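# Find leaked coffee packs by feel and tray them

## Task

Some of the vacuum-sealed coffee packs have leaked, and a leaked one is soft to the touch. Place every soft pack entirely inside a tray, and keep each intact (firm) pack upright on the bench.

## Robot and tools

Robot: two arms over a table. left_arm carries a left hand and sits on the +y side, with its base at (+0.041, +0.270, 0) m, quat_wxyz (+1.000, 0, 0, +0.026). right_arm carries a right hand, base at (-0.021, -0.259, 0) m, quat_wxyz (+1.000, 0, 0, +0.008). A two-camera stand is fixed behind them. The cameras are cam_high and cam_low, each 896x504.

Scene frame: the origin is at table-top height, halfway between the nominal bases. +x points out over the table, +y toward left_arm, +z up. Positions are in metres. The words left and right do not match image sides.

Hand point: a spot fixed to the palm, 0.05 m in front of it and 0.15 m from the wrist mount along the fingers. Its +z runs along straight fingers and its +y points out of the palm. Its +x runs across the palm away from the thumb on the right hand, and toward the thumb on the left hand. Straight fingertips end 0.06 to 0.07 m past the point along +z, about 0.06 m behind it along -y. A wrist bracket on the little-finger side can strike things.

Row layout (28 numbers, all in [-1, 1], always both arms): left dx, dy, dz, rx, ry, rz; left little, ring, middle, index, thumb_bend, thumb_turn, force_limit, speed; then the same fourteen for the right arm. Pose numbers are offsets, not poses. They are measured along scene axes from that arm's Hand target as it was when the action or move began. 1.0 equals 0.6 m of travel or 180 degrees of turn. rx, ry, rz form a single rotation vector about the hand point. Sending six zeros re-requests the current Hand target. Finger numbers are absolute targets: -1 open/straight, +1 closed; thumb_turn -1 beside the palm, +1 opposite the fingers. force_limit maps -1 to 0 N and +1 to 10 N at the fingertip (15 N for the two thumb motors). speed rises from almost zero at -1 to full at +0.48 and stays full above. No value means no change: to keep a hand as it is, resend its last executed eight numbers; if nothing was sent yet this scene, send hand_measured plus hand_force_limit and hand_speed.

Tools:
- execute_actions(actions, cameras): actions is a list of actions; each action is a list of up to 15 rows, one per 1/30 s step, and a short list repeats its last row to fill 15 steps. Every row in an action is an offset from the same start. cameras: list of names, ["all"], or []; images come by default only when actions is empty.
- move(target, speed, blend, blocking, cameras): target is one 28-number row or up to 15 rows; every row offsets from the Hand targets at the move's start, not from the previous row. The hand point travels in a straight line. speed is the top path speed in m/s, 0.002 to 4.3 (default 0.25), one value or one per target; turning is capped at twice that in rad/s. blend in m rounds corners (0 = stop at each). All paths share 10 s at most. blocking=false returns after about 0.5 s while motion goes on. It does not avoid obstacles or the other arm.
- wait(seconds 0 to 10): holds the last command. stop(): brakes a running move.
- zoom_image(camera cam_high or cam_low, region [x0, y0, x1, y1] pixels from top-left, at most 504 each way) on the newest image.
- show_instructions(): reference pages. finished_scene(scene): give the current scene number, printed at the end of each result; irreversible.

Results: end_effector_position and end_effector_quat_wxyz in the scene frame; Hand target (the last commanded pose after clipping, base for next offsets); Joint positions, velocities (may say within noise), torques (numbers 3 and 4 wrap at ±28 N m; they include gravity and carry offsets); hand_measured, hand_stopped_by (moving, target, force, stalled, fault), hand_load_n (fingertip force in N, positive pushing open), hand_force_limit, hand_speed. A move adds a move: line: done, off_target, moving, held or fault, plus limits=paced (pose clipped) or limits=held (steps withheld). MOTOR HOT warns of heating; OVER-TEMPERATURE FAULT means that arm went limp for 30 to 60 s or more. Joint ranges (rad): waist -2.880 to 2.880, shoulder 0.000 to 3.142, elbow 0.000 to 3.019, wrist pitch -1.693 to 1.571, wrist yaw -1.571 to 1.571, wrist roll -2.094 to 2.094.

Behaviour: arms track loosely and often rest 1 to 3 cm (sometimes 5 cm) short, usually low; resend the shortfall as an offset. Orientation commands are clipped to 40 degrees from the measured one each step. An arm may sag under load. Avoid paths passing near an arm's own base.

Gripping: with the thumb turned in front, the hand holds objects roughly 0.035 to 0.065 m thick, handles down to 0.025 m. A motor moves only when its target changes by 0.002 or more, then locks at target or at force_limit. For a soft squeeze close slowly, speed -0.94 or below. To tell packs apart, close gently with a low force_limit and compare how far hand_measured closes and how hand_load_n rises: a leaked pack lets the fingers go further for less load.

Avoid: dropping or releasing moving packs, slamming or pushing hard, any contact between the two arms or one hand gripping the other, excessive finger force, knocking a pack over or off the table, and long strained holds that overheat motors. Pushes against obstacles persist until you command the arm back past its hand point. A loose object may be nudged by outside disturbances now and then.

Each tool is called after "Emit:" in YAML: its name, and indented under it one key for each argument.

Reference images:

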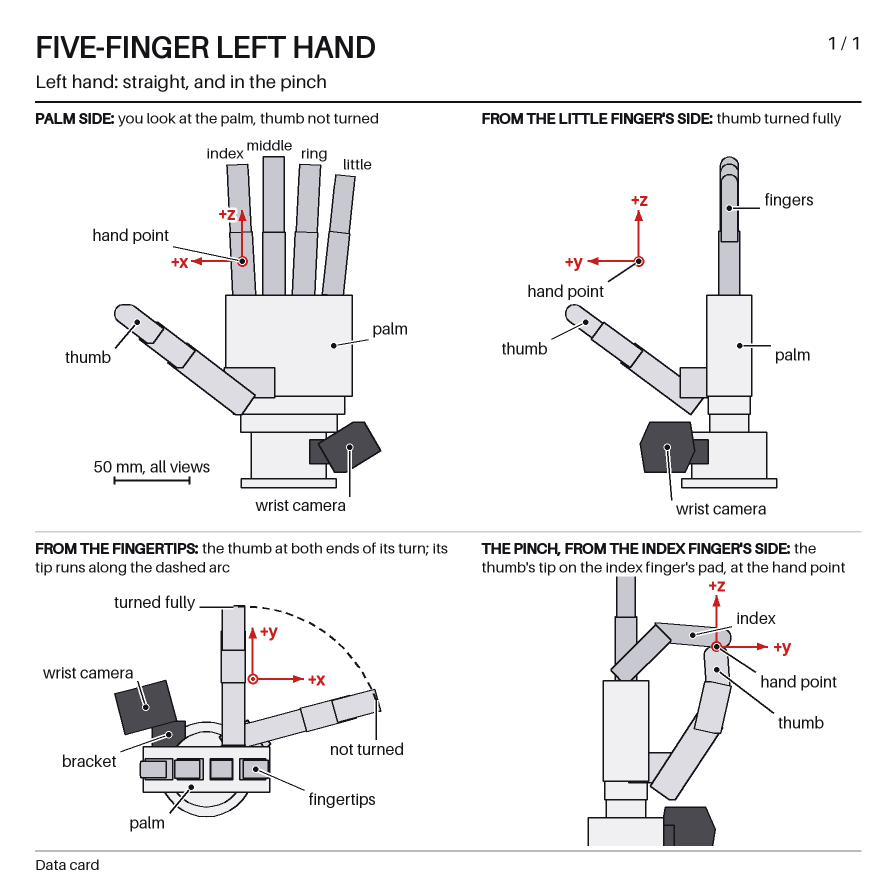

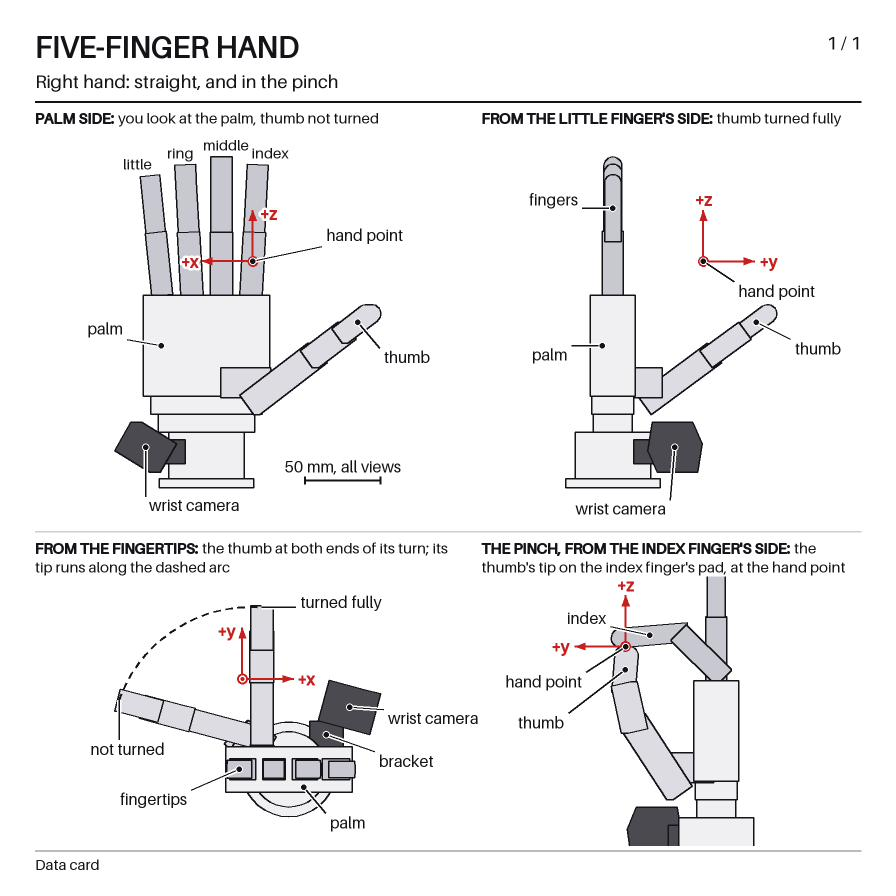

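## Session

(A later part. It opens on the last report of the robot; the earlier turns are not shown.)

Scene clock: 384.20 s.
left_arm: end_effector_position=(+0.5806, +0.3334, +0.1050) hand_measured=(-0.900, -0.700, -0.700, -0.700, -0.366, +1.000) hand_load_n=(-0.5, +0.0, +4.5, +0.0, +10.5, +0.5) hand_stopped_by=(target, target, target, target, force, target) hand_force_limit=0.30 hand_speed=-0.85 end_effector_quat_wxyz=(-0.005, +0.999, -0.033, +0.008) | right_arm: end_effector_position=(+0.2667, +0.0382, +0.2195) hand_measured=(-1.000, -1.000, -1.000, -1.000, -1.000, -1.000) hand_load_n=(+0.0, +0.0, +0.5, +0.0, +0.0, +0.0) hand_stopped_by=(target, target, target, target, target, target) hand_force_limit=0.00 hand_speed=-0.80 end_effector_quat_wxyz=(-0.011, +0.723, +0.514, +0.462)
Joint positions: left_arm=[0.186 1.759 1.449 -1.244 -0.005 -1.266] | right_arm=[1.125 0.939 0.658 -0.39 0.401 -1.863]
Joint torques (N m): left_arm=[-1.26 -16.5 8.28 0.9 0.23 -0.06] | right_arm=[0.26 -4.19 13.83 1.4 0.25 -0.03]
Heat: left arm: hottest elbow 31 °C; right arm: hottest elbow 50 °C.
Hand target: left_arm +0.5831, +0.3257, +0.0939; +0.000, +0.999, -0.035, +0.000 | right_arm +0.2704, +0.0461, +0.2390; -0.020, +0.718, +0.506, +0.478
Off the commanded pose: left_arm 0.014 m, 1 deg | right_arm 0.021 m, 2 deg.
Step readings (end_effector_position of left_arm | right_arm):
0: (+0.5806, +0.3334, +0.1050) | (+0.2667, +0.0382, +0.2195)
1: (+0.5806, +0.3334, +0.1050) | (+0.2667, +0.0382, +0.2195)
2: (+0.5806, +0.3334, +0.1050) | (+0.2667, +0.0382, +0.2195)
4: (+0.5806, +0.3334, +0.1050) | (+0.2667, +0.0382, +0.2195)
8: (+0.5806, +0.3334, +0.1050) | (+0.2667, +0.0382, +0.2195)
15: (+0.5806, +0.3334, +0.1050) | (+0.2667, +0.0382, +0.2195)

Emit:
execute_actions:
  actions:
    - [[0,0,0,0,0,0,-0.9,-0.7,-0.7,-0.7,-1,1,-0.7,-0.6, 0,0,0,0,0,0,-1,-1,-1,-1,-1,-1,0,-0.8]]
    - [[0,0,0,0,0,0,-1,-1,-1,-1,-1,1,-0.7,-0.6, 0,0,0,0,0,0,-1,-1,-1,-1,-1,-1,0,-0.8]]

Emit:
move:
  target:
    - [0.0,0.02,0.04,0,0,0,-1,-1,-1,-1,-1,1,-0.7,-0.6, 0,0,0,0,0,0,-1,-1,-1,-1,-1,-1,0,-0.8]
    - [0.0,0.02,0.25,0,0,0,-1,-1,-1,-1,-1,1,-0.7,-0.6, 0,0,0,0,0,0,-1,-1,-1,-1,-1,-1,0,-0.8]
  speed: 0.2
  blend: [0.01,0]
  cameras: ["cam_high","cam_low"]

Emit:
zoom_image:
  camera: "cam_high"
  region: [490, 110, 616, 236]

Scene clock: 410.27 s.
left_arm: end_effector_position=(+0.5809, +0.3310, +0.1039) hand_measured=(-1.000, -1.000, -1.000, -1.000, -1.000, +1.000) hand_load_n=(-0.5, +0.0, +0.0, +0.0, +0.0, +0.0) hand_stopped_by=(target, target, target, target, target, target) hand_force_limit=-0.70 hand_speed=-0.60 end_effector_quat_wxyz=(-0.002, +0.999, -0.034, +0.007) | right_arm: end_effector_position=(+0.2667, +0.0382, +0.2195) hand_measured=(-1.000, -1.000, -1.000, -1.000, -1.000, -1.000) hand_load_n=(+0.0, +0.5, +0.0, +0.0, +0.0, +0.0) hand_stopped_by=(target, target, target, target, target, target) hand_force_limit=0.00 hand_speed=-0.80 end_effector_quat_wxyz=(-0.011, +0.723, +0.514, +0.462)
Joint positions: left_arm=[0.184 1.762 1.449 -1.244 0 -1.266] | right_arm=[1.125 0.939 0.658 -0.39 0.401 -1.863]
Joint torques (N m): left_arm=[-1.08 -16.85 8.29 0.87 0.04 -0.05] | right_arm=[0.21 -4.19 13.89 1.39 0.25 -0.03]
Heat: left arm: hottest elbow 31 °C; right arm: hottest elbow 51 °C.
Hand target: left_arm +0.5831, +0.3256, +0.0938; +0.000, +0.999, -0.035, +0.000 | right_arm +0.2704, +0.0461, +0.2390; -0.020, +0.718, +0.506, +0.478
Off the commanded pose: left_arm 0.012 m, 1 deg | right_arm 0.021 m, 2 deg.
Step readings (end_effector_position of left_arm | right_arm):
0: (+0.5806, +0.3334, +0.1050) | (+0.2667, +0.0382, +0.2195)
1: (+0.5806, +0.3334, +0.1050) | (+0.2667, +0.0382, +0.2195)
2: (+0.5806, +0.3334, +0.1050) | (+0.2667, +0.0382, +0.2195)
4: (+0.5806, +0.3334, +0.1050) | (+0.2667, +0.0382, +0.2195)
8: (+0.5806, +0.3332, +0.1049) | (+0.2667, +0.0382, +0.2195)
15: (+0.5808, +0.3322, +0.1040) | (+0.2667, +0.0382, +0.2195)
16: (+0.5808, +0.3322, +0.1040) | (+0.2667, +0.0382, +0.2195)
17: (+0.5808, +0.3319, +0.1041) | (+0.2667, +0.0382, +0.2195)
19: (+0.5808, +0.3317, +0.1041) | (+0.2667, +0.0382, +0.2195)
23: (+0.5809, +0.3314, +0.1041) | (+0.2667, +0.0382, +0.2195)
30: (+0.5809, +0.3310, +0.1039) | (+0.2667, +0.0382, +0.2195)

Scene clock: 411.77 s.
left_arm: end_effector_position=(+0.5711, +0.3287, +0.2285) hand_measured=(-1.000, -1.000, -1.000, -1.000, -1.000, +1.000) hand_load_n=(+0.0, +0.0, +0.0, +0.0, +0.0, +0.0) hand_stopped_by=(target, target, target, target, target, target) hand_force_limit=-0.70 hand_speed=-0.60 end_effector_quat_wxyz=(+0.004, +0.999, -0.035, -0.016) | right_arm: end_effector_position=(+0.2667, +0.0382, +0.2195) hand_measured=(-1.000, -1.000, -1.000, -1.000, -1.000, -1.000) hand_load_n=(+0.0, +0.0, +0.0, +0.0, +0.0, +0.0) hand_stopped_by=(target, target, target, target, target, target) hand_force_limit=0.00 hand_speed=-0.80 end_effector_quat_wxyz=(-0.011, +0.723, +0.514, +0.462)
Joint positions: left_arm=[0.184 1.718 1.723 -1.609 0 -1.265] | right_arm=[1.125 0.939 0.658 -0.39 0.401 -1.863]
Joint torques (N m): left_arm=[0.85 -17.14 13.6 0.13 0.03 0.12] | right_arm=[0.26 -4.37 13.89 1.39 0.25 -0.02]
Heat: left arm: hottest elbow 31 °C; right arm: hottest elbow 51 °C.
Hand target: left_arm +0.5831, +0.3375, +0.2439; +0.000, +0.999, -0.035, +0.000 | right_arm +0.2704, +0.0461, +0.2390; -0.020, +0.718, +0.506, +0.478
Off the commanded pose: left_arm 0.021 m, 2 deg | right_arm 0.021 m, 2 deg.
move: off_target (left_arm, right_arm)

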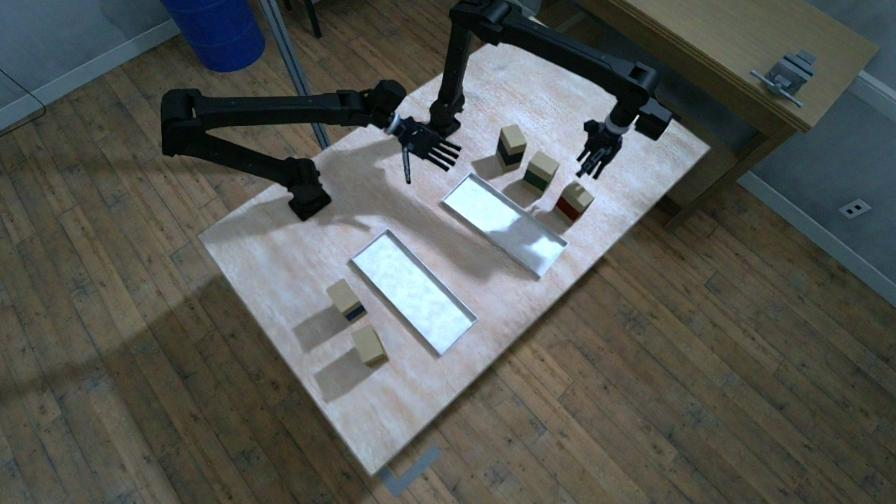

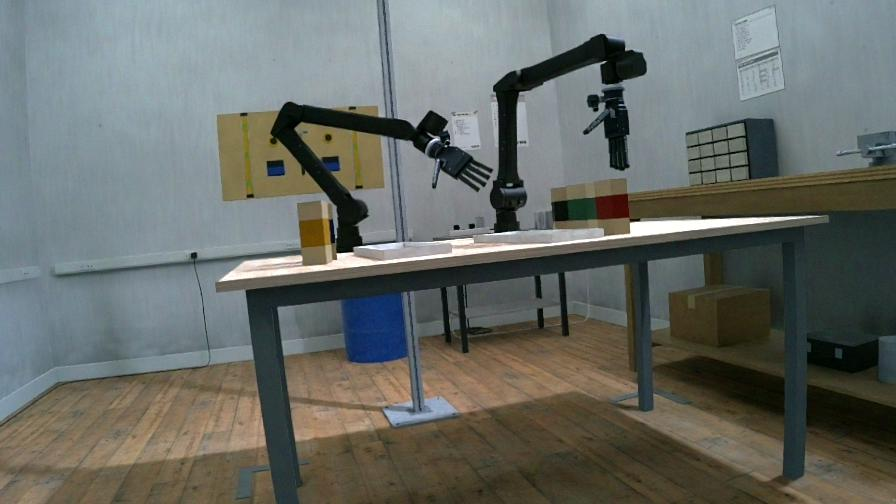

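Scaled by 4.000 from the camera's 896x504 image, which has a finer 1280x720 frame.

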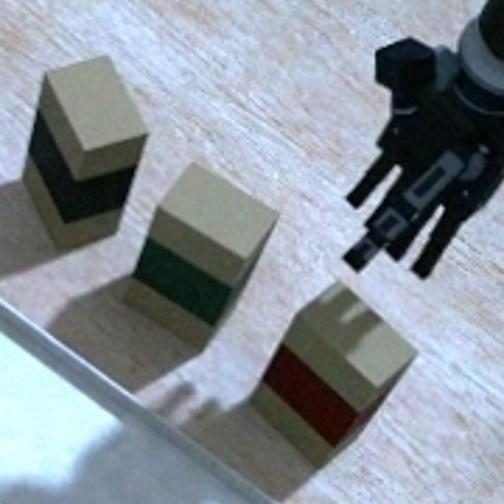

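Emit:
move:
  target: [-0.225,0.009,-0.015,0,0,0.086,-1,-1,-1,-1,-1,1,-0.7,-0.6, 0,0,0,0,0,0,-1,-1,-1,-1,-1,-1,0,-0.8]
  speed: 0.2

Scene clock: 421.60 s.
left_arm: end_effector_position=(+0.4493, +0.3382, +0.2380) hand_measured=(-1.000, -1.000, -1.000, -1.000, -1.000, +1.000) hand_load_n=(+0.0, +0.0, +0.0, +0.0, +0.0, +0.0) hand_stopped_by=(target, target, target, target, target, target) hand_force_limit=-0.70 hand_speed=-0.60 end_effector_quat_wxyz=(+0.000, +0.996, +0.089, -0.001) | right_arm: end_effector_position=(+0.2667, +0.0382, +0.2195) hand_measured=(-1.000, -1.000, -1.000, -1.000, -1.000, -1.000) hand_load_n=(+0.0, +0.0, +0.0, +0.0, +0.0, +0.0) hand_stopped_by=(target, target, target, target, target, target) hand_force_limit=0.00 hand_speed=-0.80 end_effector_quat_wxyz=(-0.011, +0.723, +0.514, +0.462)
Joint positions: left_arm=[0.269 1.351 1.328 -1.549 0 -1.426] | right_arm=[1.125 0.939 0.658 -0.39 0.401 -1.863]
Joint torques (N m): left_arm=[0.91 -12.16 7.65 1.03 0.03 -0.05] | right_arm=[0.32 -4.07 13.87 1.39 0.26 -0.03]
Heat: left arm: hottest elbow 33 °C; right arm: hottest elbow 51 °C.
Hand target: left_arm +0.4481, +0.3430, +0.2350; +0.000, +0.995, +0.100, +0.000 | right_arm +0.2704, +0.0461, +0.2390; -0.020, +0.718, +0.506, +0.478
Off the commanded pose: left_arm 0.006 m, 1 deg | right_arm 0.021 m, 2 deg.
move: off_target (right_arm)

Emit:
move:
  target:
    - [-0.012,0.003,-0.06,0,0,0,-1,-1,-1,-1,-1,1,-0.7,-0.6, 0,0,0,0,0,0,-1,-1,-1,-1,-1,-1,0,-0.8]
    - [-0.012,0.003,-0.255,0,0,0,-1,-1,-1,-1,-1,1,-0.7,-0.6, 0,0,0,0,0,0,-1,-1,-1,-1,-1,-1,0,-0.8]
  speed: 0.15
  blend: [0.005,0]
  cameras: ["cam_high","cam_low"]

Emit:
zoom_image:
  camera: "cam_high"
  region: [500, 110, 600, 210]

Emit:
zoom_image:
  camera: "cam_low"
  region: [540, 140, 640, 240]

Scene clock: 428.83 s.
left_arm: end_effector_position=(+0.4447, +0.3392, +0.0951) hand_measured=(-1.000, -1.000, -1.000, -1.000, -1.000, +1.000) hand_load_n=(+0.0, +0.0, +0.0, +0.0, +0.5, -1.0) hand_stopped_by=(target, target, target, target, target, target) hand_force_limit=-0.70 hand_speed=-0.60 end_effector_quat_wxyz=(+0.001, +0.996, +0.093, +0.010) | right_arm: end_effector_position=(+0.2667, +0.0382, +0.2195) hand_measured=(-1.000, -1.000, -1.000, -1.000, -1.000, -1.000) hand_load_n=(+0.0, +0.0, +0.0, +0.0, +0.0, +0.0) hand_stopped_by=(target, target, target, target, target, target) hand_force_limit=0.00 hand_speed=-0.80 end_effector_quat_wxyz=(-0.011, +0.723, +0.514, +0.462)
Joint positions: left_arm=[0.279 1.407 0.996 -1.14 0.007 -1.426] | right_arm=[1.125 0.939 0.658 -0.39 0.401 -1.863]
Joint torques (N m): left_arm=[1.03 -10.29 6.75 1.36 -0.29 0.02] | right_arm=[0.26 -4.25 13.87 1.37 0.25 -0.02]
Heat: left arm: hottest elbow 32 °C; right arm: hottest elbow 51 °C.
Hand target: left_arm +0.4408, +0.3448, +0.0819; +0.000, +0.995, +0.100, +0.000 | right_arm +0.2704, +0.0461, +0.2390; -0.020, +0.718, +0.506, +0.478
Off the commanded pose: left_arm 0.015 m, 1 deg | right_arm 0.021 m, 2 deg.
move: off_target (left_arm, right_arm)

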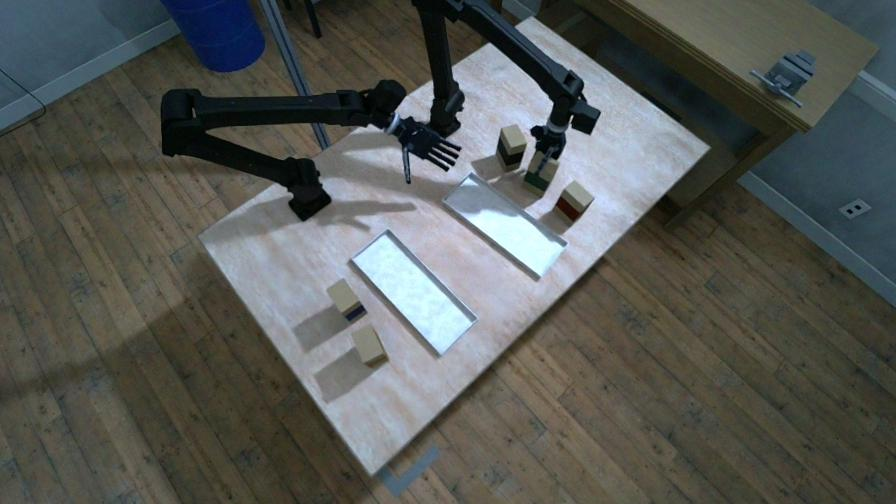

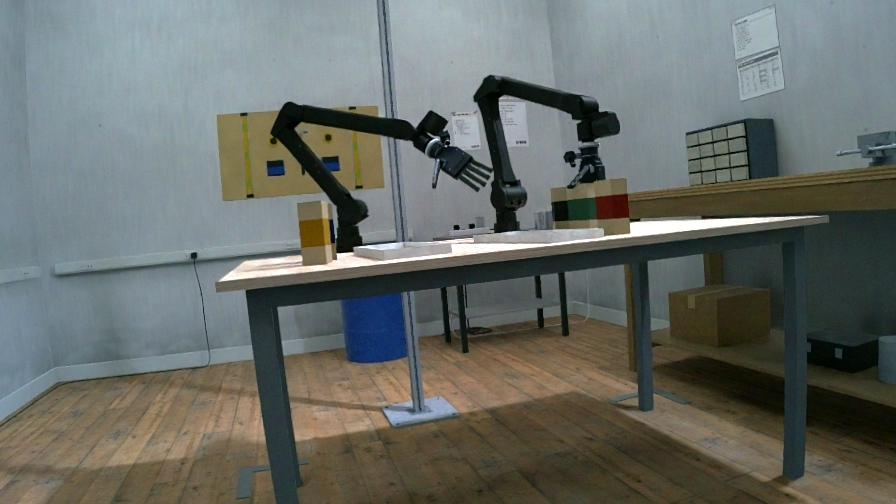

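Scaled by 5.040 from the camera's 896x504 image, which has a finer 1280x720 frame.

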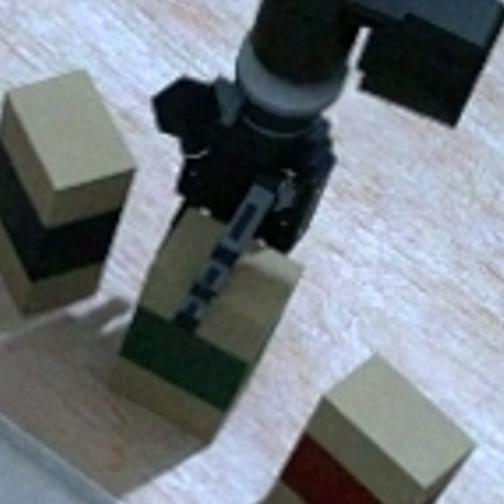

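Scaled by 5.040 from the camera's 896x504 image, which has a finer 1280x720 frame.

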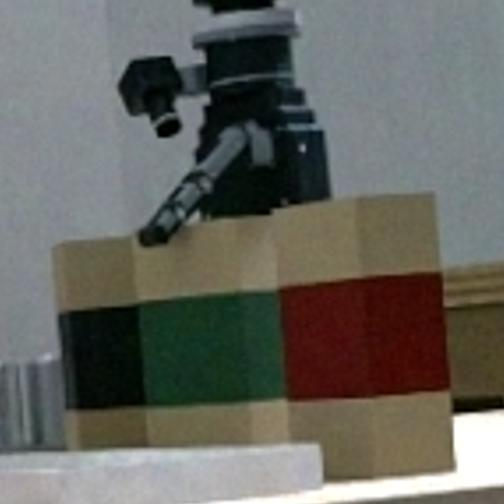

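Emit:
move:
  target: [0.003,-0.024,-0.008,0,0,0,-1,-0.85,-0.85,-0.85,-1,1,-0.7,-0.6, 0,0,0,0,0,0,-1,-1,-1,-1,-1,-1,0,-0.8]
  speed: 0.1

Emit:
execute_actions:
  actions:
    - [[0,0,0,0,0,0,-1,-0.85,-0.85,-0.85,0.3,1,-0.6,-0.75, 0,0,0,0,0,0,-1,-1,-1,-1,-1,-1,0,-0.8]]
  cameras: ["cam_high","cam_low"]

Emit:
zoom_image:
  camera: "cam_high"
  region: [500, 110, 600, 210]

Emit:
zoom_image:
  camera: "cam_low"
  region: [540, 140, 640, 240]

Scene clock: 450.23 s.
left_arm: end_effector_position=(+0.4464, +0.3350, +0.0941) hand_measured=(-1.000, -0.850, -0.850, -0.850, -1.000, +1.000) hand_load_n=(+0.0, +0.0, +0.0, +0.0, +0.5, -2.5) hand_stopped_by=(target, target, target, target, target, target) hand_force_limit=-0.70 hand_speed=-0.60 end_effector_quat_wxyz=(+0.002, +0.996, +0.094, +0.013) | right_arm: end_effector_position=(+0.2667, +0.0382, +0.2195) hand_measured=(-1.000, -1.000, -1.000, -1.000, -1.000, -1.000) hand_load_n=(+0.0, +0.0, +0.0, +0.0, +0.0, +0.0) hand_stopped_by=(target, target, target, target, target, target) hand_force_limit=0.00 hand_speed=-0.80 end_effector_quat_wxyz=(-0.011, +0.723, +0.514, +0.462)
Joint positions: left_arm=[0.268 1.406 0.99 -1.13 0.009 -1.438] | right_arm=[1.125 0.939 0.658 -0.39 0.401 -1.863]
Joint torques (N m): left_arm=[-1.14 -10.4 5.86 1.52 -0.37 -0.19] | right_arm=[0.32 -4.13 13.87 1.39 0.25 -0.02]
Heat: left arm: hottest elbow 31 °C; right arm: hottest elbow 51 °C.
Hand target: left_arm +0.4426, +0.3304, +0.0770; +0.000, +0.995, +0.100, +0.000 | right_arm +0.2704, +0.0461, +0.2390; -0.020, +0.718, +0.506, +0.478
Off the commanded pose: left_arm 0.018 m, 2 deg | right_arm 0.021 m, 2 deg.
move: off_target (left_arm, right_arm)

Scene clock: 450.93 s.
left_arm: end_effector_position=(+0.4467, +0.3350, +0.0943) hand_measured=(-1.000, -0.850, -0.850, -0.850, -0.992, +1.000) hand_load_n=(+0.0, +0.0, +0.0, +0.0, +3.0, -2.5) hand_stopped_by=(target, target, target, target, force, target) hand_force_limit=-0.60 hand_speed=-0.75 end_effector_quat_wxyz=(+0.002, +0.995, +0.094, +0.014) | right_arm: end_effector_position=(+0.2667, +0.0382, +0.2195) hand_measured=(-1.000, -1.000, -1.000, -1.000, -1.000, -1.000) hand_load_n=(+0.0, +0.0, +0.0, +0.0, +0.0, +0.0) hand_stopped_by=(target, target, target, target, target, target) hand_force_limit=0.00 hand_speed=-0.80 end_effector_quat_wxyz=(-0.011, +0.723, +0.514, +0.462)
Joint positions: left_arm=[0.268 1.405 0.99 -1.13 0.01 -1.439] | right_arm=[1.125 0.939 0.658 -0.39 0.401 -1.863]
Joint torques (N m): left_arm=[-1.26 -10.29 5.86 1.48 -0.39 -0.2] | right_arm=[0.32 -4.19 13.87 1.39 0.25 -0.03]
Heat: left arm: hottest elbow 31 °C; right arm: hottest elbow 51 °C.
Hand target: left_arm +0.4426, +0.3304, +0.0771; +0.000, +0.995, +0.100, +0.000 | right_arm +0.2704, +0.0461, +0.2390; -0.020, +0.718, +0.506, +0.478
Off the commanded pose: left_arm 0.018 m, 2 deg | right_arm 0.021 m, 2 deg.
Step readings (end_effector_position of left_arm | right_arm):
0: (+0.4464, +0.3350, +0.0941) | (+0.2667, +0.0382, +0.2195)
1: (+0.4464, +0.3350, +0.0941) | (+0.2667, +0.0382, +0.2195)
2: (+0.4464, +0.3350, +0.0941) | (+0.2667, +0.0382, +0.2195)
4: (+0.4465, +0.3349, +0.0942) | (+0.2667, +0.0382, +0.2195)
8: (+0.4467, +0.3350, +0.0943) | (+0.2667, +0.0382, +0.2195)
15: (+0.4467, +0.3350, +0.0943) | (+0.2667, +0.0382, +0.2195)

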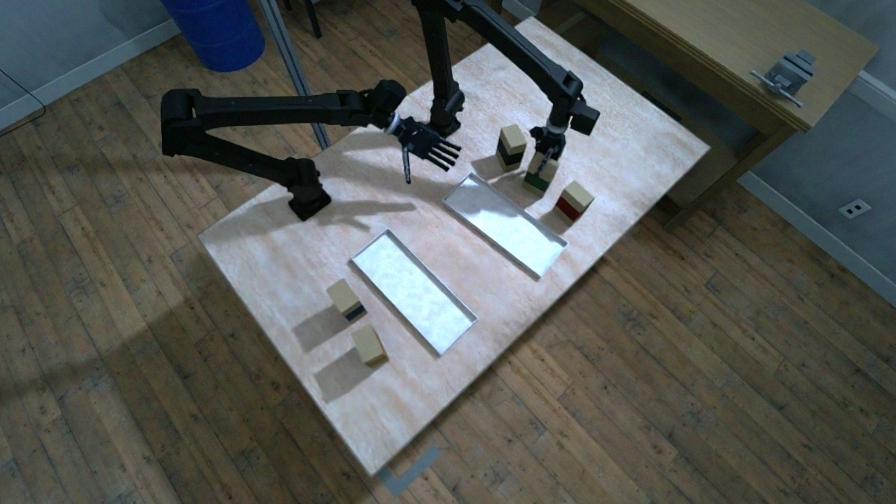

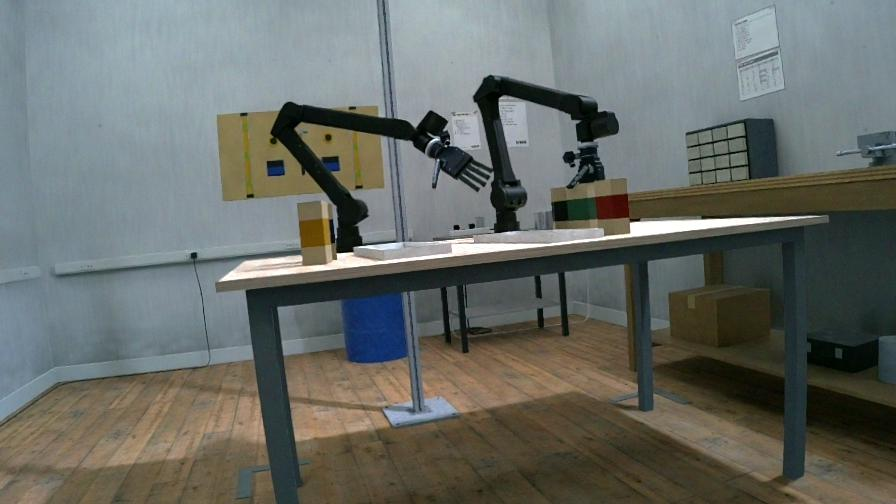

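Scaled by 5.040 from the camera's 896x504 image, which has a finer 1280x720 frame.

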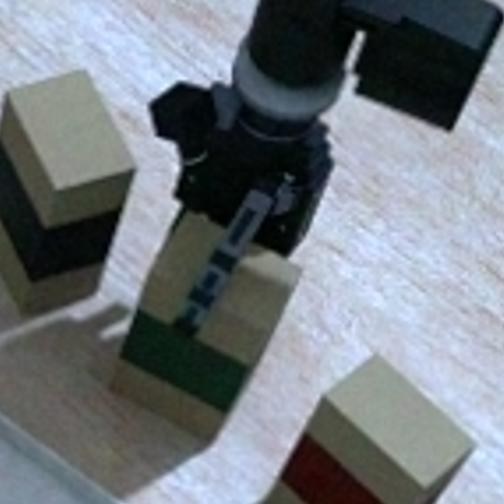

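Scaled by 5.040 from the camera's 896x504 image, which has a finer 1280x720 frame.

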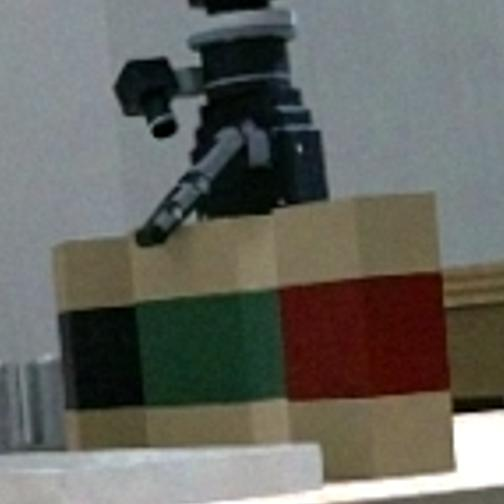

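Emit:
execute_actions:
  actions:
    - [[0,0,0,0,0,0,-1,-0.85,-0.85,-0.85,-1,1,-0.6,-0.6, 0,0,0,0,0,0,-1,-1,-1,-1,-1,-1,0,-0.8]]

Emit:
move:
  target: [0.0,0,0.055,0,0,0,-1,-0.85,-0.85,-0.85,-1,1,-0.6,-0.6, 0,0,0,0,0,0,-1,-1,-1,-1,-1,-1,0,-0.8]
  speed: 0.1
  cameras: ["cam_high","cam_low"]

Emit:
zoom_image:
  camera: "cam_high"
  region: [500, 110, 600, 210]

Emit:
zoom_image:
  camera: "cam_low"
  region: [540, 140, 640, 240]

Scene clock: 488.10 s.
left_arm: end_effector_position=(+0.4468, +0.3350, +0.0943) hand_measured=(-1.000, -0.850, -0.850, -0.850, -1.000, +1.000) hand_load_n=(+0.0, +0.0, +0.0, +0.0, +0.5, -2.5) hand_stopped_by=(target, target, target, target, target, target) hand_force_limit=-0.60 hand_speed=-0.60 end_effector_quat_wxyz=(+0.002, +0.995, +0.095, +0.014) | right_arm: end_effector_position=(+0.2667, +0.0382, +0.2195) hand_measured=(-1.000, -1.000, -1.000, -1.000, -1.000, -1.000) hand_load_n=(+0.0, +0.0, +0.0, +0.0, +0.0, +0.0) hand_stopped_by=(target, target, target, target, target, target) hand_force_limit=0.00 hand_speed=-0.80 end_effector_quat_wxyz=(-0.011, +0.723, +0.514, +0.462)
Joint positions: left_arm=[0.268 1.405 0.99 -1.13 0.01 -1.441] | right_arm=[1.125 0.939 0.658 -0.39 0.401 -1.863]
Joint torques (N m): left_arm=[-1.26 -10.34 5.85 1.48 -0.39 -0.17] | right_arm=[0.21 -4.25 13.9 1.39 0.25 -0.03]
Heat: left arm: hottest elbow 29 °C; right arm: hottest elbow 52 °C.
Hand target: left_arm +0.4426, +0.3304, +0.0771; +0.000, +0.995, +0.100, +0.000 | right_arm +0.2704, +0.0461, +0.2390; -0.020, +0.718, +0.506, +0.478
Off the commanded pose: left_arm 0.018 m, 2 deg | right_arm 0.021 m, 2 deg.
Step readings (end_effector_position of left_arm | right_arm):
0: (+0.4467, +0.3350, +0.0943) | (+0.2667, +0.0382, +0.2195)
1: (+0.4467, +0.3350, +0.0943) | (+0.2667, +0.0382, +0.2195)
2: (+0.4467, +0.3350, +0.0943) | (+0.2667, +0.0382, +0.2195)
4: (+0.4468, +0.3350, +0.0943) | (+0.2667, +0.0382, +0.2195)
8: (+0.4468, +0.3350, +0.0943) | (+0.2667, +0.0382, +0.2195)
15: (+0.4468, +0.3350, +0.0943) | (+0.2667, +0.0382, +0.2195)

Scene clock: 489.10 s.
left_arm: end_effector_position=(+0.4311, +0.3310, +0.0951) hand_measured=(-1.000, -0.850, -0.850, -0.850, -1.000, +1.000) hand_load_n=(+0.0, +0.0, +0.0, +0.0, +0.0, +0.5) hand_stopped_by=(target, target, target, target, target, target) hand_force_limit=-0.60 hand_speed=-0.60 end_effector_quat_wxyz=(+0.006, +0.995, +0.102, -0.015) | right_arm: end_effector_position=(+0.2667, +0.0382, +0.2195) hand_measured=(-1.000, -1.000, -1.000, -1.000, -1.000, -1.000) hand_load_n=(+0.0, +0.0, +0.0, +0.0, +0.0, +0.5) hand_stopped_by=(target, target, target, target, target, target) hand_force_limit=0.00 hand_speed=-0.80 end_effector_quat_wxyz=(-0.011, +0.723, +0.514, +0.462)
Joint positions: left_arm=[0.267 1.398 0.99 -1.195 0.004 -1.455] | right_arm=[1.125 0.939 0.658 -0.39 0.401 -1.863]
Joint torques (N m): left_arm=[-1.2 -12.69 10.78 0.16 -0.16 -0.05] | right_arm=[0.26 -4.19 13.9 1.4 0.25 -0.02]
Heat: left arm: hottest elbow 29 °C; right arm: hottest elbow 52 °C.
Hand target: left_arm +0.4427, +0.3304, +0.1100; +0.000, +0.995, +0.100, +0.000 | right_arm +0.2704, +0.0461, +0.2390; -0.020, +0.718, +0.506, +0.478
Off the commanded pose: left_arm 0.019 m, 2 deg | right_arm 0.021 m, 2 deg.
move: off_target (left_arm, right_arm)

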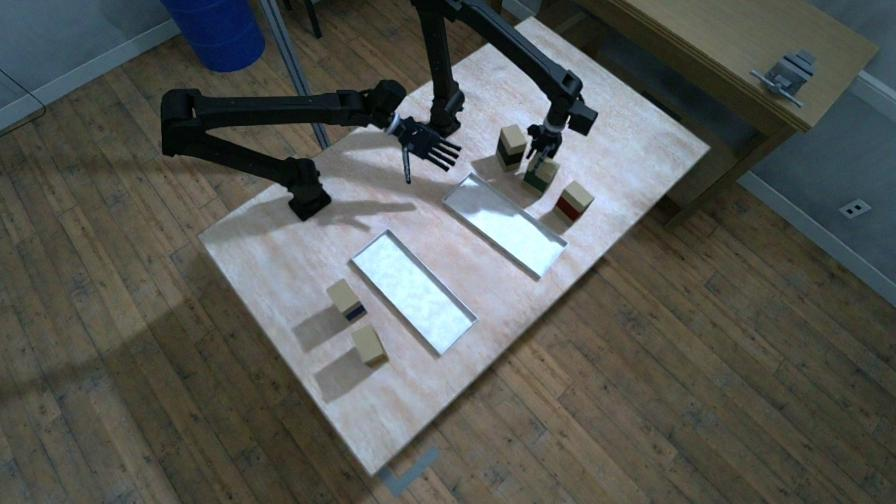

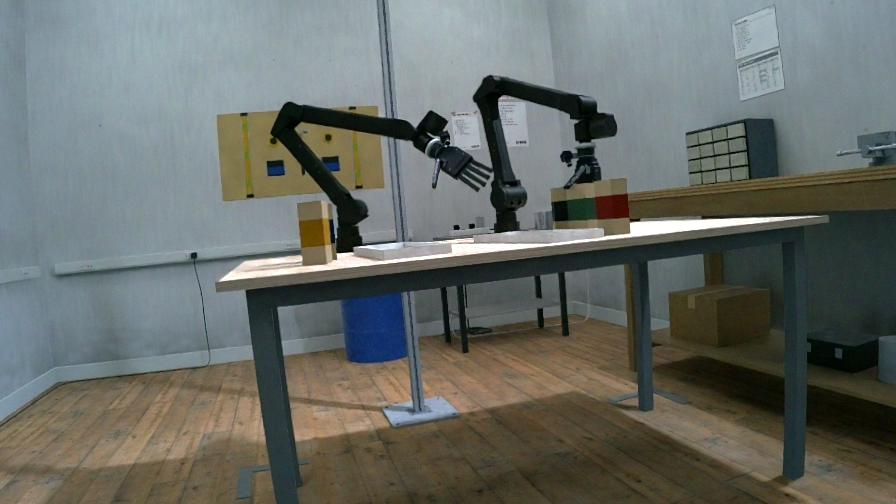

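Scaled by 5.040 from the camera's 896x504 image, which has a finer 1280x720 frame.

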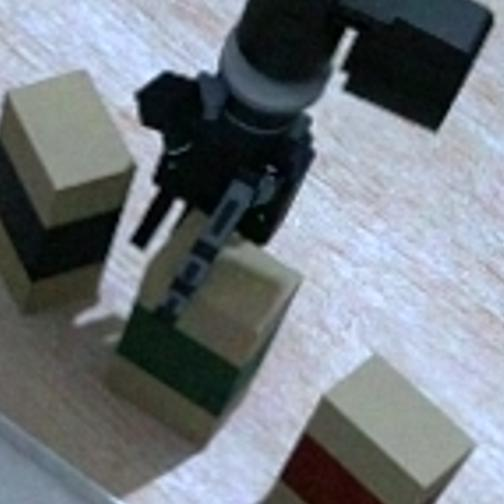

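Scaled by 5.040 from the camera's 896x504 image, which has a finer 1280x720 frame.

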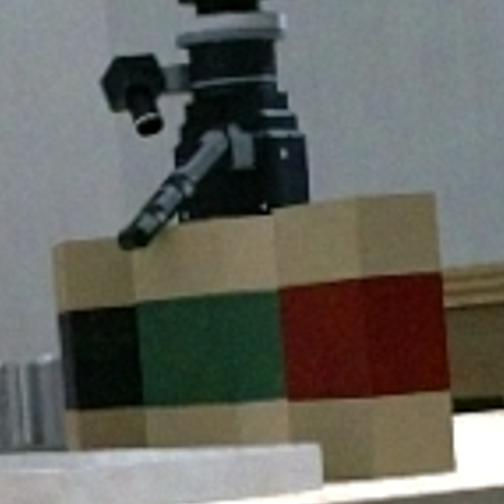

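Emit:
move:
  target: [0.0,0,-0.035,0,0,0,-1,-0.85,-0.85,-0.85,-1,1,-0.6,-0.6, 0,0,0,0,0,0,-1,-1,-1,-1,-1,-1,0,-0.8]
  speed: 0.1

Emit:
execute_actions:
  actions:
    - [[0,0,0,0,0,0,-1,-0.85,-0.85,-0.85,0.4,1,-0.5,-0.8, 0,0,0,0,0,0,-1,-1,-1,-1,-1,-1,0,-0.8]]
  cameras: ["cam_high","cam_low"]

Emit:
zoom_image:
  camera: "cam_high"
  region: [500, 110, 600, 210]

Emit:
zoom_image:
  camera: "cam_low"
  region: [540, 140, 640, 240]

Scene clock: 502.33 s.
left_arm: end_effector_position=(+0.4412, +0.3344, +0.0959) hand_measured=(-1.000, -0.850, -0.850, -0.850, -1.000, +1.000) hand_load_n=(+0.0, +0.0, +0.0, +0.0, +0.0, +0.0) hand_stopped_by=(target, target, target, target, target, target) hand_force_limit=-0.60 hand_speed=-0.60 end_effector_quat_wxyz=(+0.001, +0.995, +0.102, +0.004) | right_arm: end_effector_position=(+0.2667, +0.0382, +0.2195) hand_measured=(-1.000, -1.000, -1.000, -1.000, -1.000, -1.000) hand_load_n=(+0.0, +0.0, +0.0, +0.0, +0.0, +0.0) hand_stopped_by=(target, target, target, target, target, target) hand_force_limit=0.00 hand_speed=-0.80 end_effector_quat_wxyz=(-0.011, +0.723, +0.514, +0.462)
Joint positions: left_arm=[0.267 1.398 0.99 -1.155 0.004 -1.455] | right_arm=[1.125 0.939 0.658 -0.39 0.401 -1.863]
Joint torques (N m): left_arm=[-1.08 -10.75 7.65 1.1 -0.13 -0.05] | right_arm=[0.32 -4.13 13.87 1.4 0.25 -0.02]
Heat: left arm: hottest elbow 30 °C; right arm: hottest elbow 52 °C.
Hand target: left_arm +0.4426, +0.3303, +0.0890; +0.000, +0.995, +0.100, +0.000 | right_arm +0.2704, +0.0461, +0.2390; -0.020, +0.718, +0.506, +0.478
Off the commanded pose: left_arm 0.008 m, 1 deg | right_arm 0.021 m, 2 deg.
move: off_target (right_arm)

Scene clock: 503.50 s.
left_arm: end_effector_position=(+0.4428, +0.3288, +0.0996) hand_measured=(-1.000, -0.850, -0.850, -0.850, -0.746, +1.000) hand_load_n=(+0.0, +0.0, +0.0, +0.0, +3.5, -1.0) hand_stopped_by=(target, target, target, target, force, target) hand_force_limit=-0.50 hand_speed=-0.80 end_effector_quat_wxyz=(+0.006, +0.995, +0.098, +0.010) | right_arm: end_effector_position=(+0.2667, +0.0382, +0.2195) hand_measured=(-1.000, -1.000, -1.000, -1.000, -1.000, -1.000) hand_load_n=(+0.0, +0.0, +0.0, +0.0, +0.0, +0.0) hand_stopped_by=(target, target, target, target, target, target) hand_force_limit=0.00 hand_speed=-0.80 end_effector_quat_wxyz=(-0.011, +0.723, +0.514, +0.462)
Joint positions: left_arm=[0.258 1.391 0.99 -1.154 0.016 -1.455] | right_arm=[1.125 0.939 0.658 -0.39 0.401 -1.863]
Joint torques (N m): left_arm=[-0.5 -9.82 7.69 1.11 -0.67 -0.06] | right_arm=[0.26 -4.13 13.87 1.39 0.26 -0.02]
Heat: left arm: hottest elbow 30 °C; right arm: hottest elbow 52 °C.
Hand target: left_arm +0.4427, +0.3304, +0.0890; +0.000, +0.995, +0.100, +0.000 | right_arm +0.2704, +0.0461, +0.2390; -0.020, +0.718, +0.506, +0.478
Off the commanded pose: left_arm 0.011 m, 1 deg | right_arm 0.021 m, 2 deg.
Step readings (end_effector_position of left_arm | right_arm):
0: (+0.4412, +0.3344, +0.0959) | (+0.2667, +0.0382, +0.2195)
1: (+0.4412, +0.3344, +0.0959) | (+0.2667, +0.0382, +0.2195)
2: (+0.4413, +0.3344, +0.0959) | (+0.2667, +0.0382, +0.2195)
4: (+0.4413, +0.3344, +0.0959) | (+0.2667, +0.0382, +0.2195)
8: (+0.4415, +0.3335, +0.0959) | (+0.2667, +0.0382, +0.2195)
15: (+0.4420, +0.3322, +0.0970) | (+0.2667, +0.0382, +0.2195)

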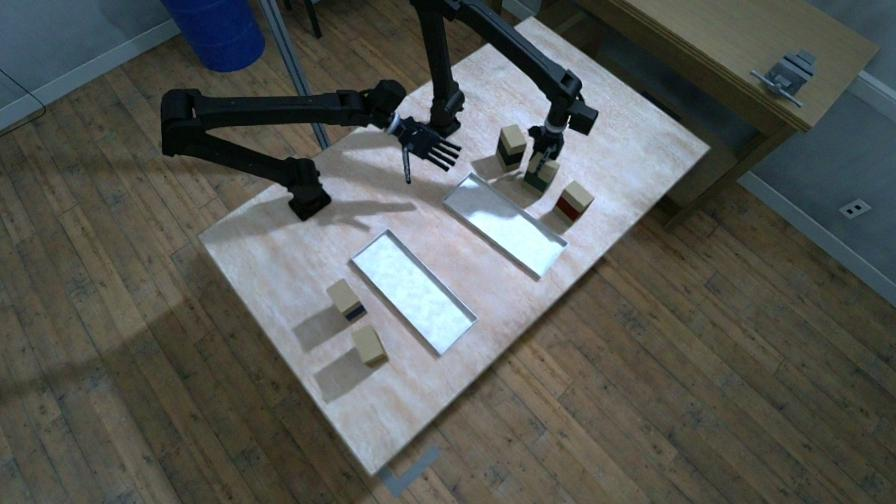

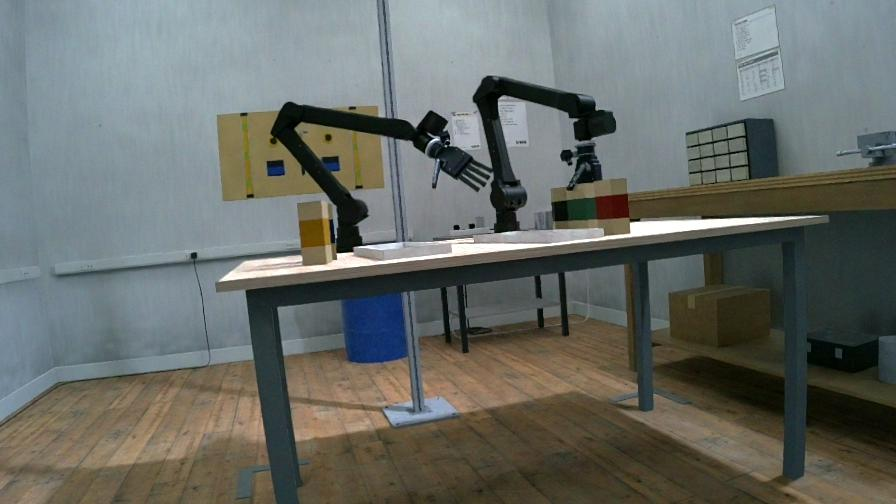

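Scaled by 5.040 from the camera's 896x504 image, which has a finer 1280x720 frame.

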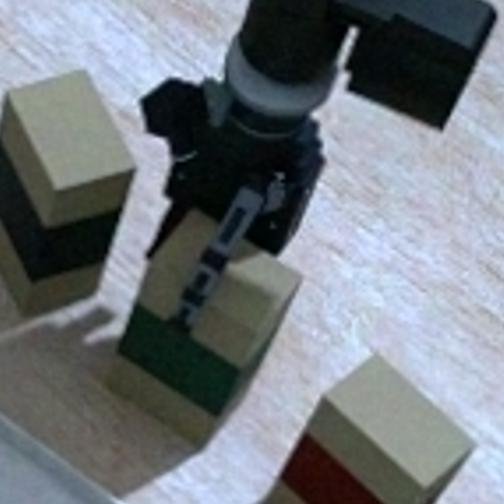

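Scaled by 5.040 from the camera's 896x504 image, which has a finer 1280x720 frame.

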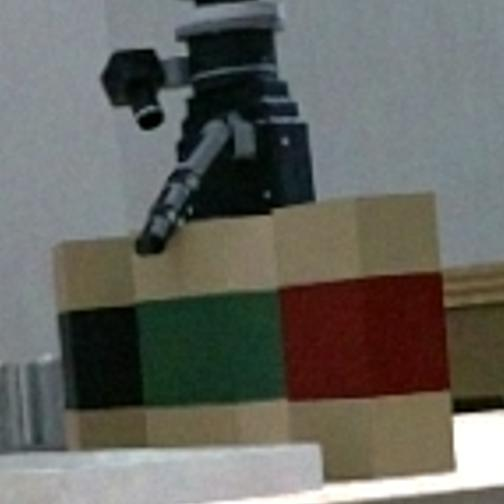

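Emit:
execute_actions:
  actions:
    - [[0,0,0,0,0,0,-1,-0.85,-0.85,-0.85,0.5,1,-0.2,-0.8, 0,0,0,0,0,0,-1,-1,-1,-1,-1,-1,0,-0.8]]

Emit:
execute_actions:
  actions:
    - [[0,0,0,0,0,0,-1,-0.85,-0.85,-0.85,0.6,1,0.3,-0.85, 0,0,0,0,0,0,-1,-1,-1,-1,-1,-1,0,-0.8]]
  cameras: ["cam_high","cam_low"]

Emit:
zoom_image:
  camera: "cam_high"
  region: [500, 110, 600, 210]

Emit:
zoom_image:
  camera: "cam_low"
  region: [540, 140, 640, 240]

Scene clock: 511.50 s.
left_arm: end_effector_position=(+0.4432, +0.3289, +0.0999) hand_measured=(-1.000, -0.850, -0.850, -0.850, -0.560, +1.000) hand_load_n=(+0.0, +0.0, +3.5, +0.0, +5.5, +4.5) hand_stopped_by=(target, target, target, target, force, target) hand_force_limit=-0.20 hand_speed=-0.80 end_effector_quat_wxyz=(+0.003, +0.995, +0.096, +0.011) | right_arm: end_effector_position=(+0.2667, +0.0382, +0.2195) hand_measured=(-1.000, -1.000, -1.000, -1.000, -1.000, -1.000) hand_load_n=(+0.0, +0.0, +0.0, +0.0, +0.0, +0.0) hand_stopped_by=(target, target, target, target, target, target) hand_force_limit=0.00 hand_speed=-0.80 end_effector_quat_wxyz=(-0.011, +0.723, +0.514, +0.462)
Joint positions: left_arm=[0.255 1.389 0.99 -1.152 0.01 -1.455] | right_arm=[1.125 0.939 0.658 -0.39 0.401 -1.863]
Joint torques (N m): left_arm=[-0.26 -9.76 7.72 1.02 -0.41 -0.05] | right_arm=[0.32 -4.25 13.85 1.37 0.25 -0.02]
Heat: left arm: hottest elbow 30 °C; right arm: hottest elbow 52 °C.
Hand target: left_arm +0.4426, +0.3304, +0.0891; +0.000, +0.995, +0.100, +0.000 | right_arm +0.2704, +0.0461, +0.2390; -0.020, +0.718, +0.506, +0.478
Off the commanded pose: left_arm 0.011 m, 1 deg | right_arm 0.021 m, 2 deg.
Step readings (end_effector_position of left_arm | right_arm):
0: (+0.4428, +0.3288, +0.0996) | (+0.2667, +0.0382, +0.2195)
1: (+0.4428, +0.3288, +0.0996) | (+0.2667, +0.0382, +0.2195)
2: (+0.4428, +0.3288, +0.0996) | (+0.2667, +0.0382, +0.2195)
4: (+0.4429, +0.3286, +0.0996) | (+0.2667, +0.0382, +0.2195)
8: (+0.4432, +0.3276, +0.1005) | (+0.2667, +0.0382, +0.2195)
15: (+0.4432, +0.3287, +0.1000) | (+0.2667, +0.0382, +0.2195)

Scene clock: 512.20 s.
left_arm: end_effector_position=(+0.4432, +0.3289, +0.0999) hand_measured=(-1.000, -0.850, -0.850, -0.850, -0.532, +1.000) hand_load_n=(+0.0, +0.0, +5.0, +0.0, +9.5, +7.5) hand_stopped_by=(target, target, target, target, force, target) hand_force_limit=0.30 hand_speed=-0.85 end_effector_quat_wxyz=(+0.003, +0.995, +0.096, +0.011) | right_arm: end_effector_position=(+0.2667, +0.0382, +0.2195) hand_measured=(-1.000, -1.000, -1.000, -1.000, -1.000, -1.000) hand_load_n=(+0.0, +0.0, +0.0, +0.0, +0.0, +0.0) hand_stopped_by=(target, target, target, target, target, target) hand_force_limit=0.00 hand_speed=-0.80 end_effector_quat_wxyz=(-0.011, +0.723, +0.514, +0.462)
Joint positions: left_arm=[0.255 1.389 0.99 -1.152 0.01 -1.455] | right_arm=[1.125 0.939 0.658 -0.39 0.401 -1.863]
Joint torques (N m): left_arm=[-0.15 -9.82 7.71 1.01 -0.42 -0.06] | right_arm=[0.26 -4.19 13.89 1.4 0.25 -0.03]
Heat: left arm: hottest elbow 30 °C; right arm: hottest elbow 52 °C.
Hand target: left_arm +0.4426, +0.3304, +0.0891; +0.000, +0.995, +0.100, +0.000 | right_arm +0.2704, +0.0461, +0.2390; -0.020, +0.718, +0.506, +0.478
Off the commanded pose: left_arm 0.011 m, 1 deg | right_arm 0.021 m, 2 deg.
Step readings (end_effector_position of left_arm | right_arm):
0: (+0.4432, +0.3289, +0.0999) | (+0.2667, +0.0382, +0.2195)
1: (+0.4432, +0.3289, +0.0999) | (+0.2667, +0.0382, +0.2195)
2: (+0.4432, +0.3289, +0.0999) | (+0.2667, +0.0382, +0.2195)
4: (+0.4432, +0.3289, +0.0999) | (+0.2667, +0.0382, +0.2195)
8: (+0.4432, +0.3289, +0.0999) | (+0.2667, +0.0382, +0.2195)
15: (+0.4432, +0.3289, +0.0999) | (+0.2667, +0.0382, +0.2195)

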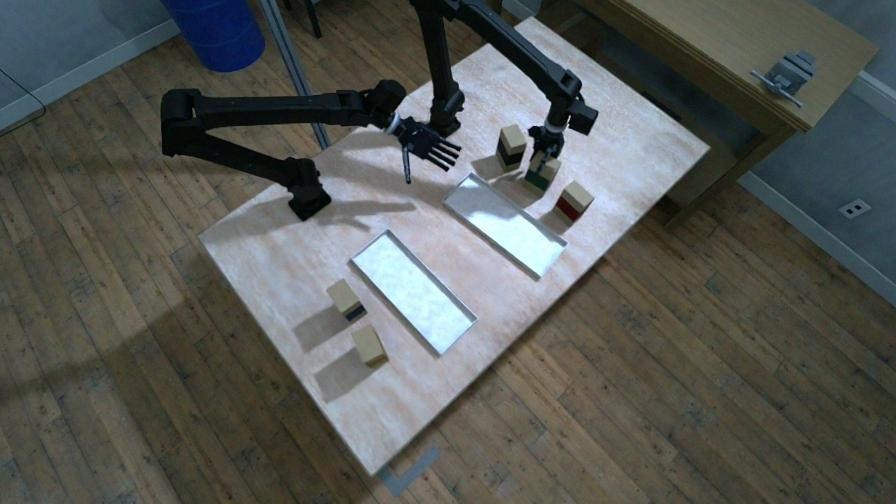

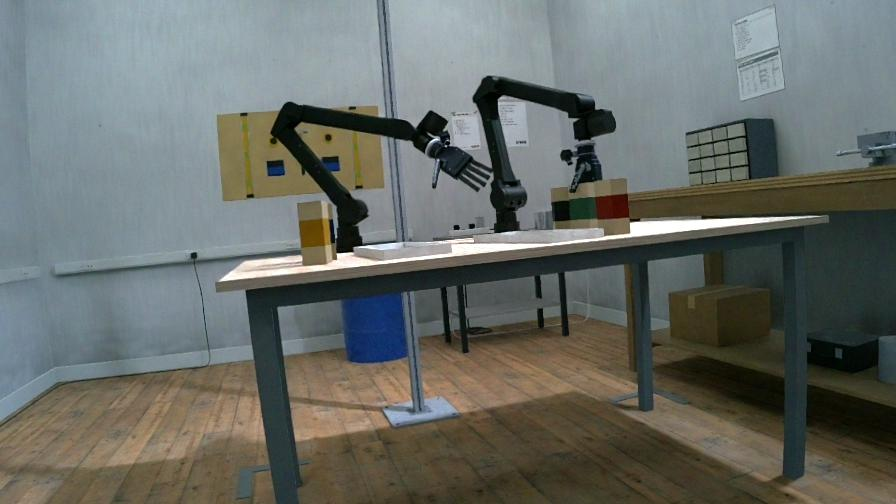

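Scaled by 5.040 from the camera's 896x504 image, which has a finer 1280x720 frame.

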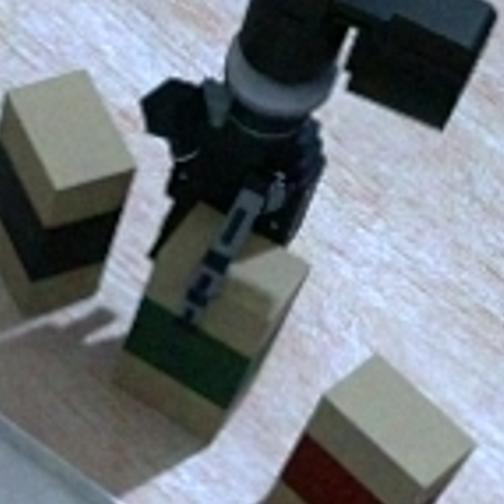

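Scaled by 5.040 from the camera's 896x504 image, which has a finer 1280x720 frame.

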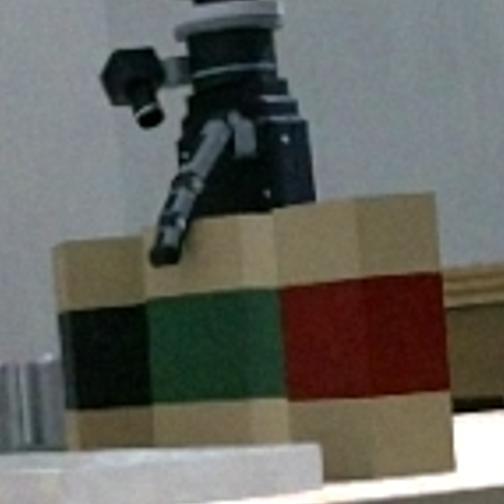

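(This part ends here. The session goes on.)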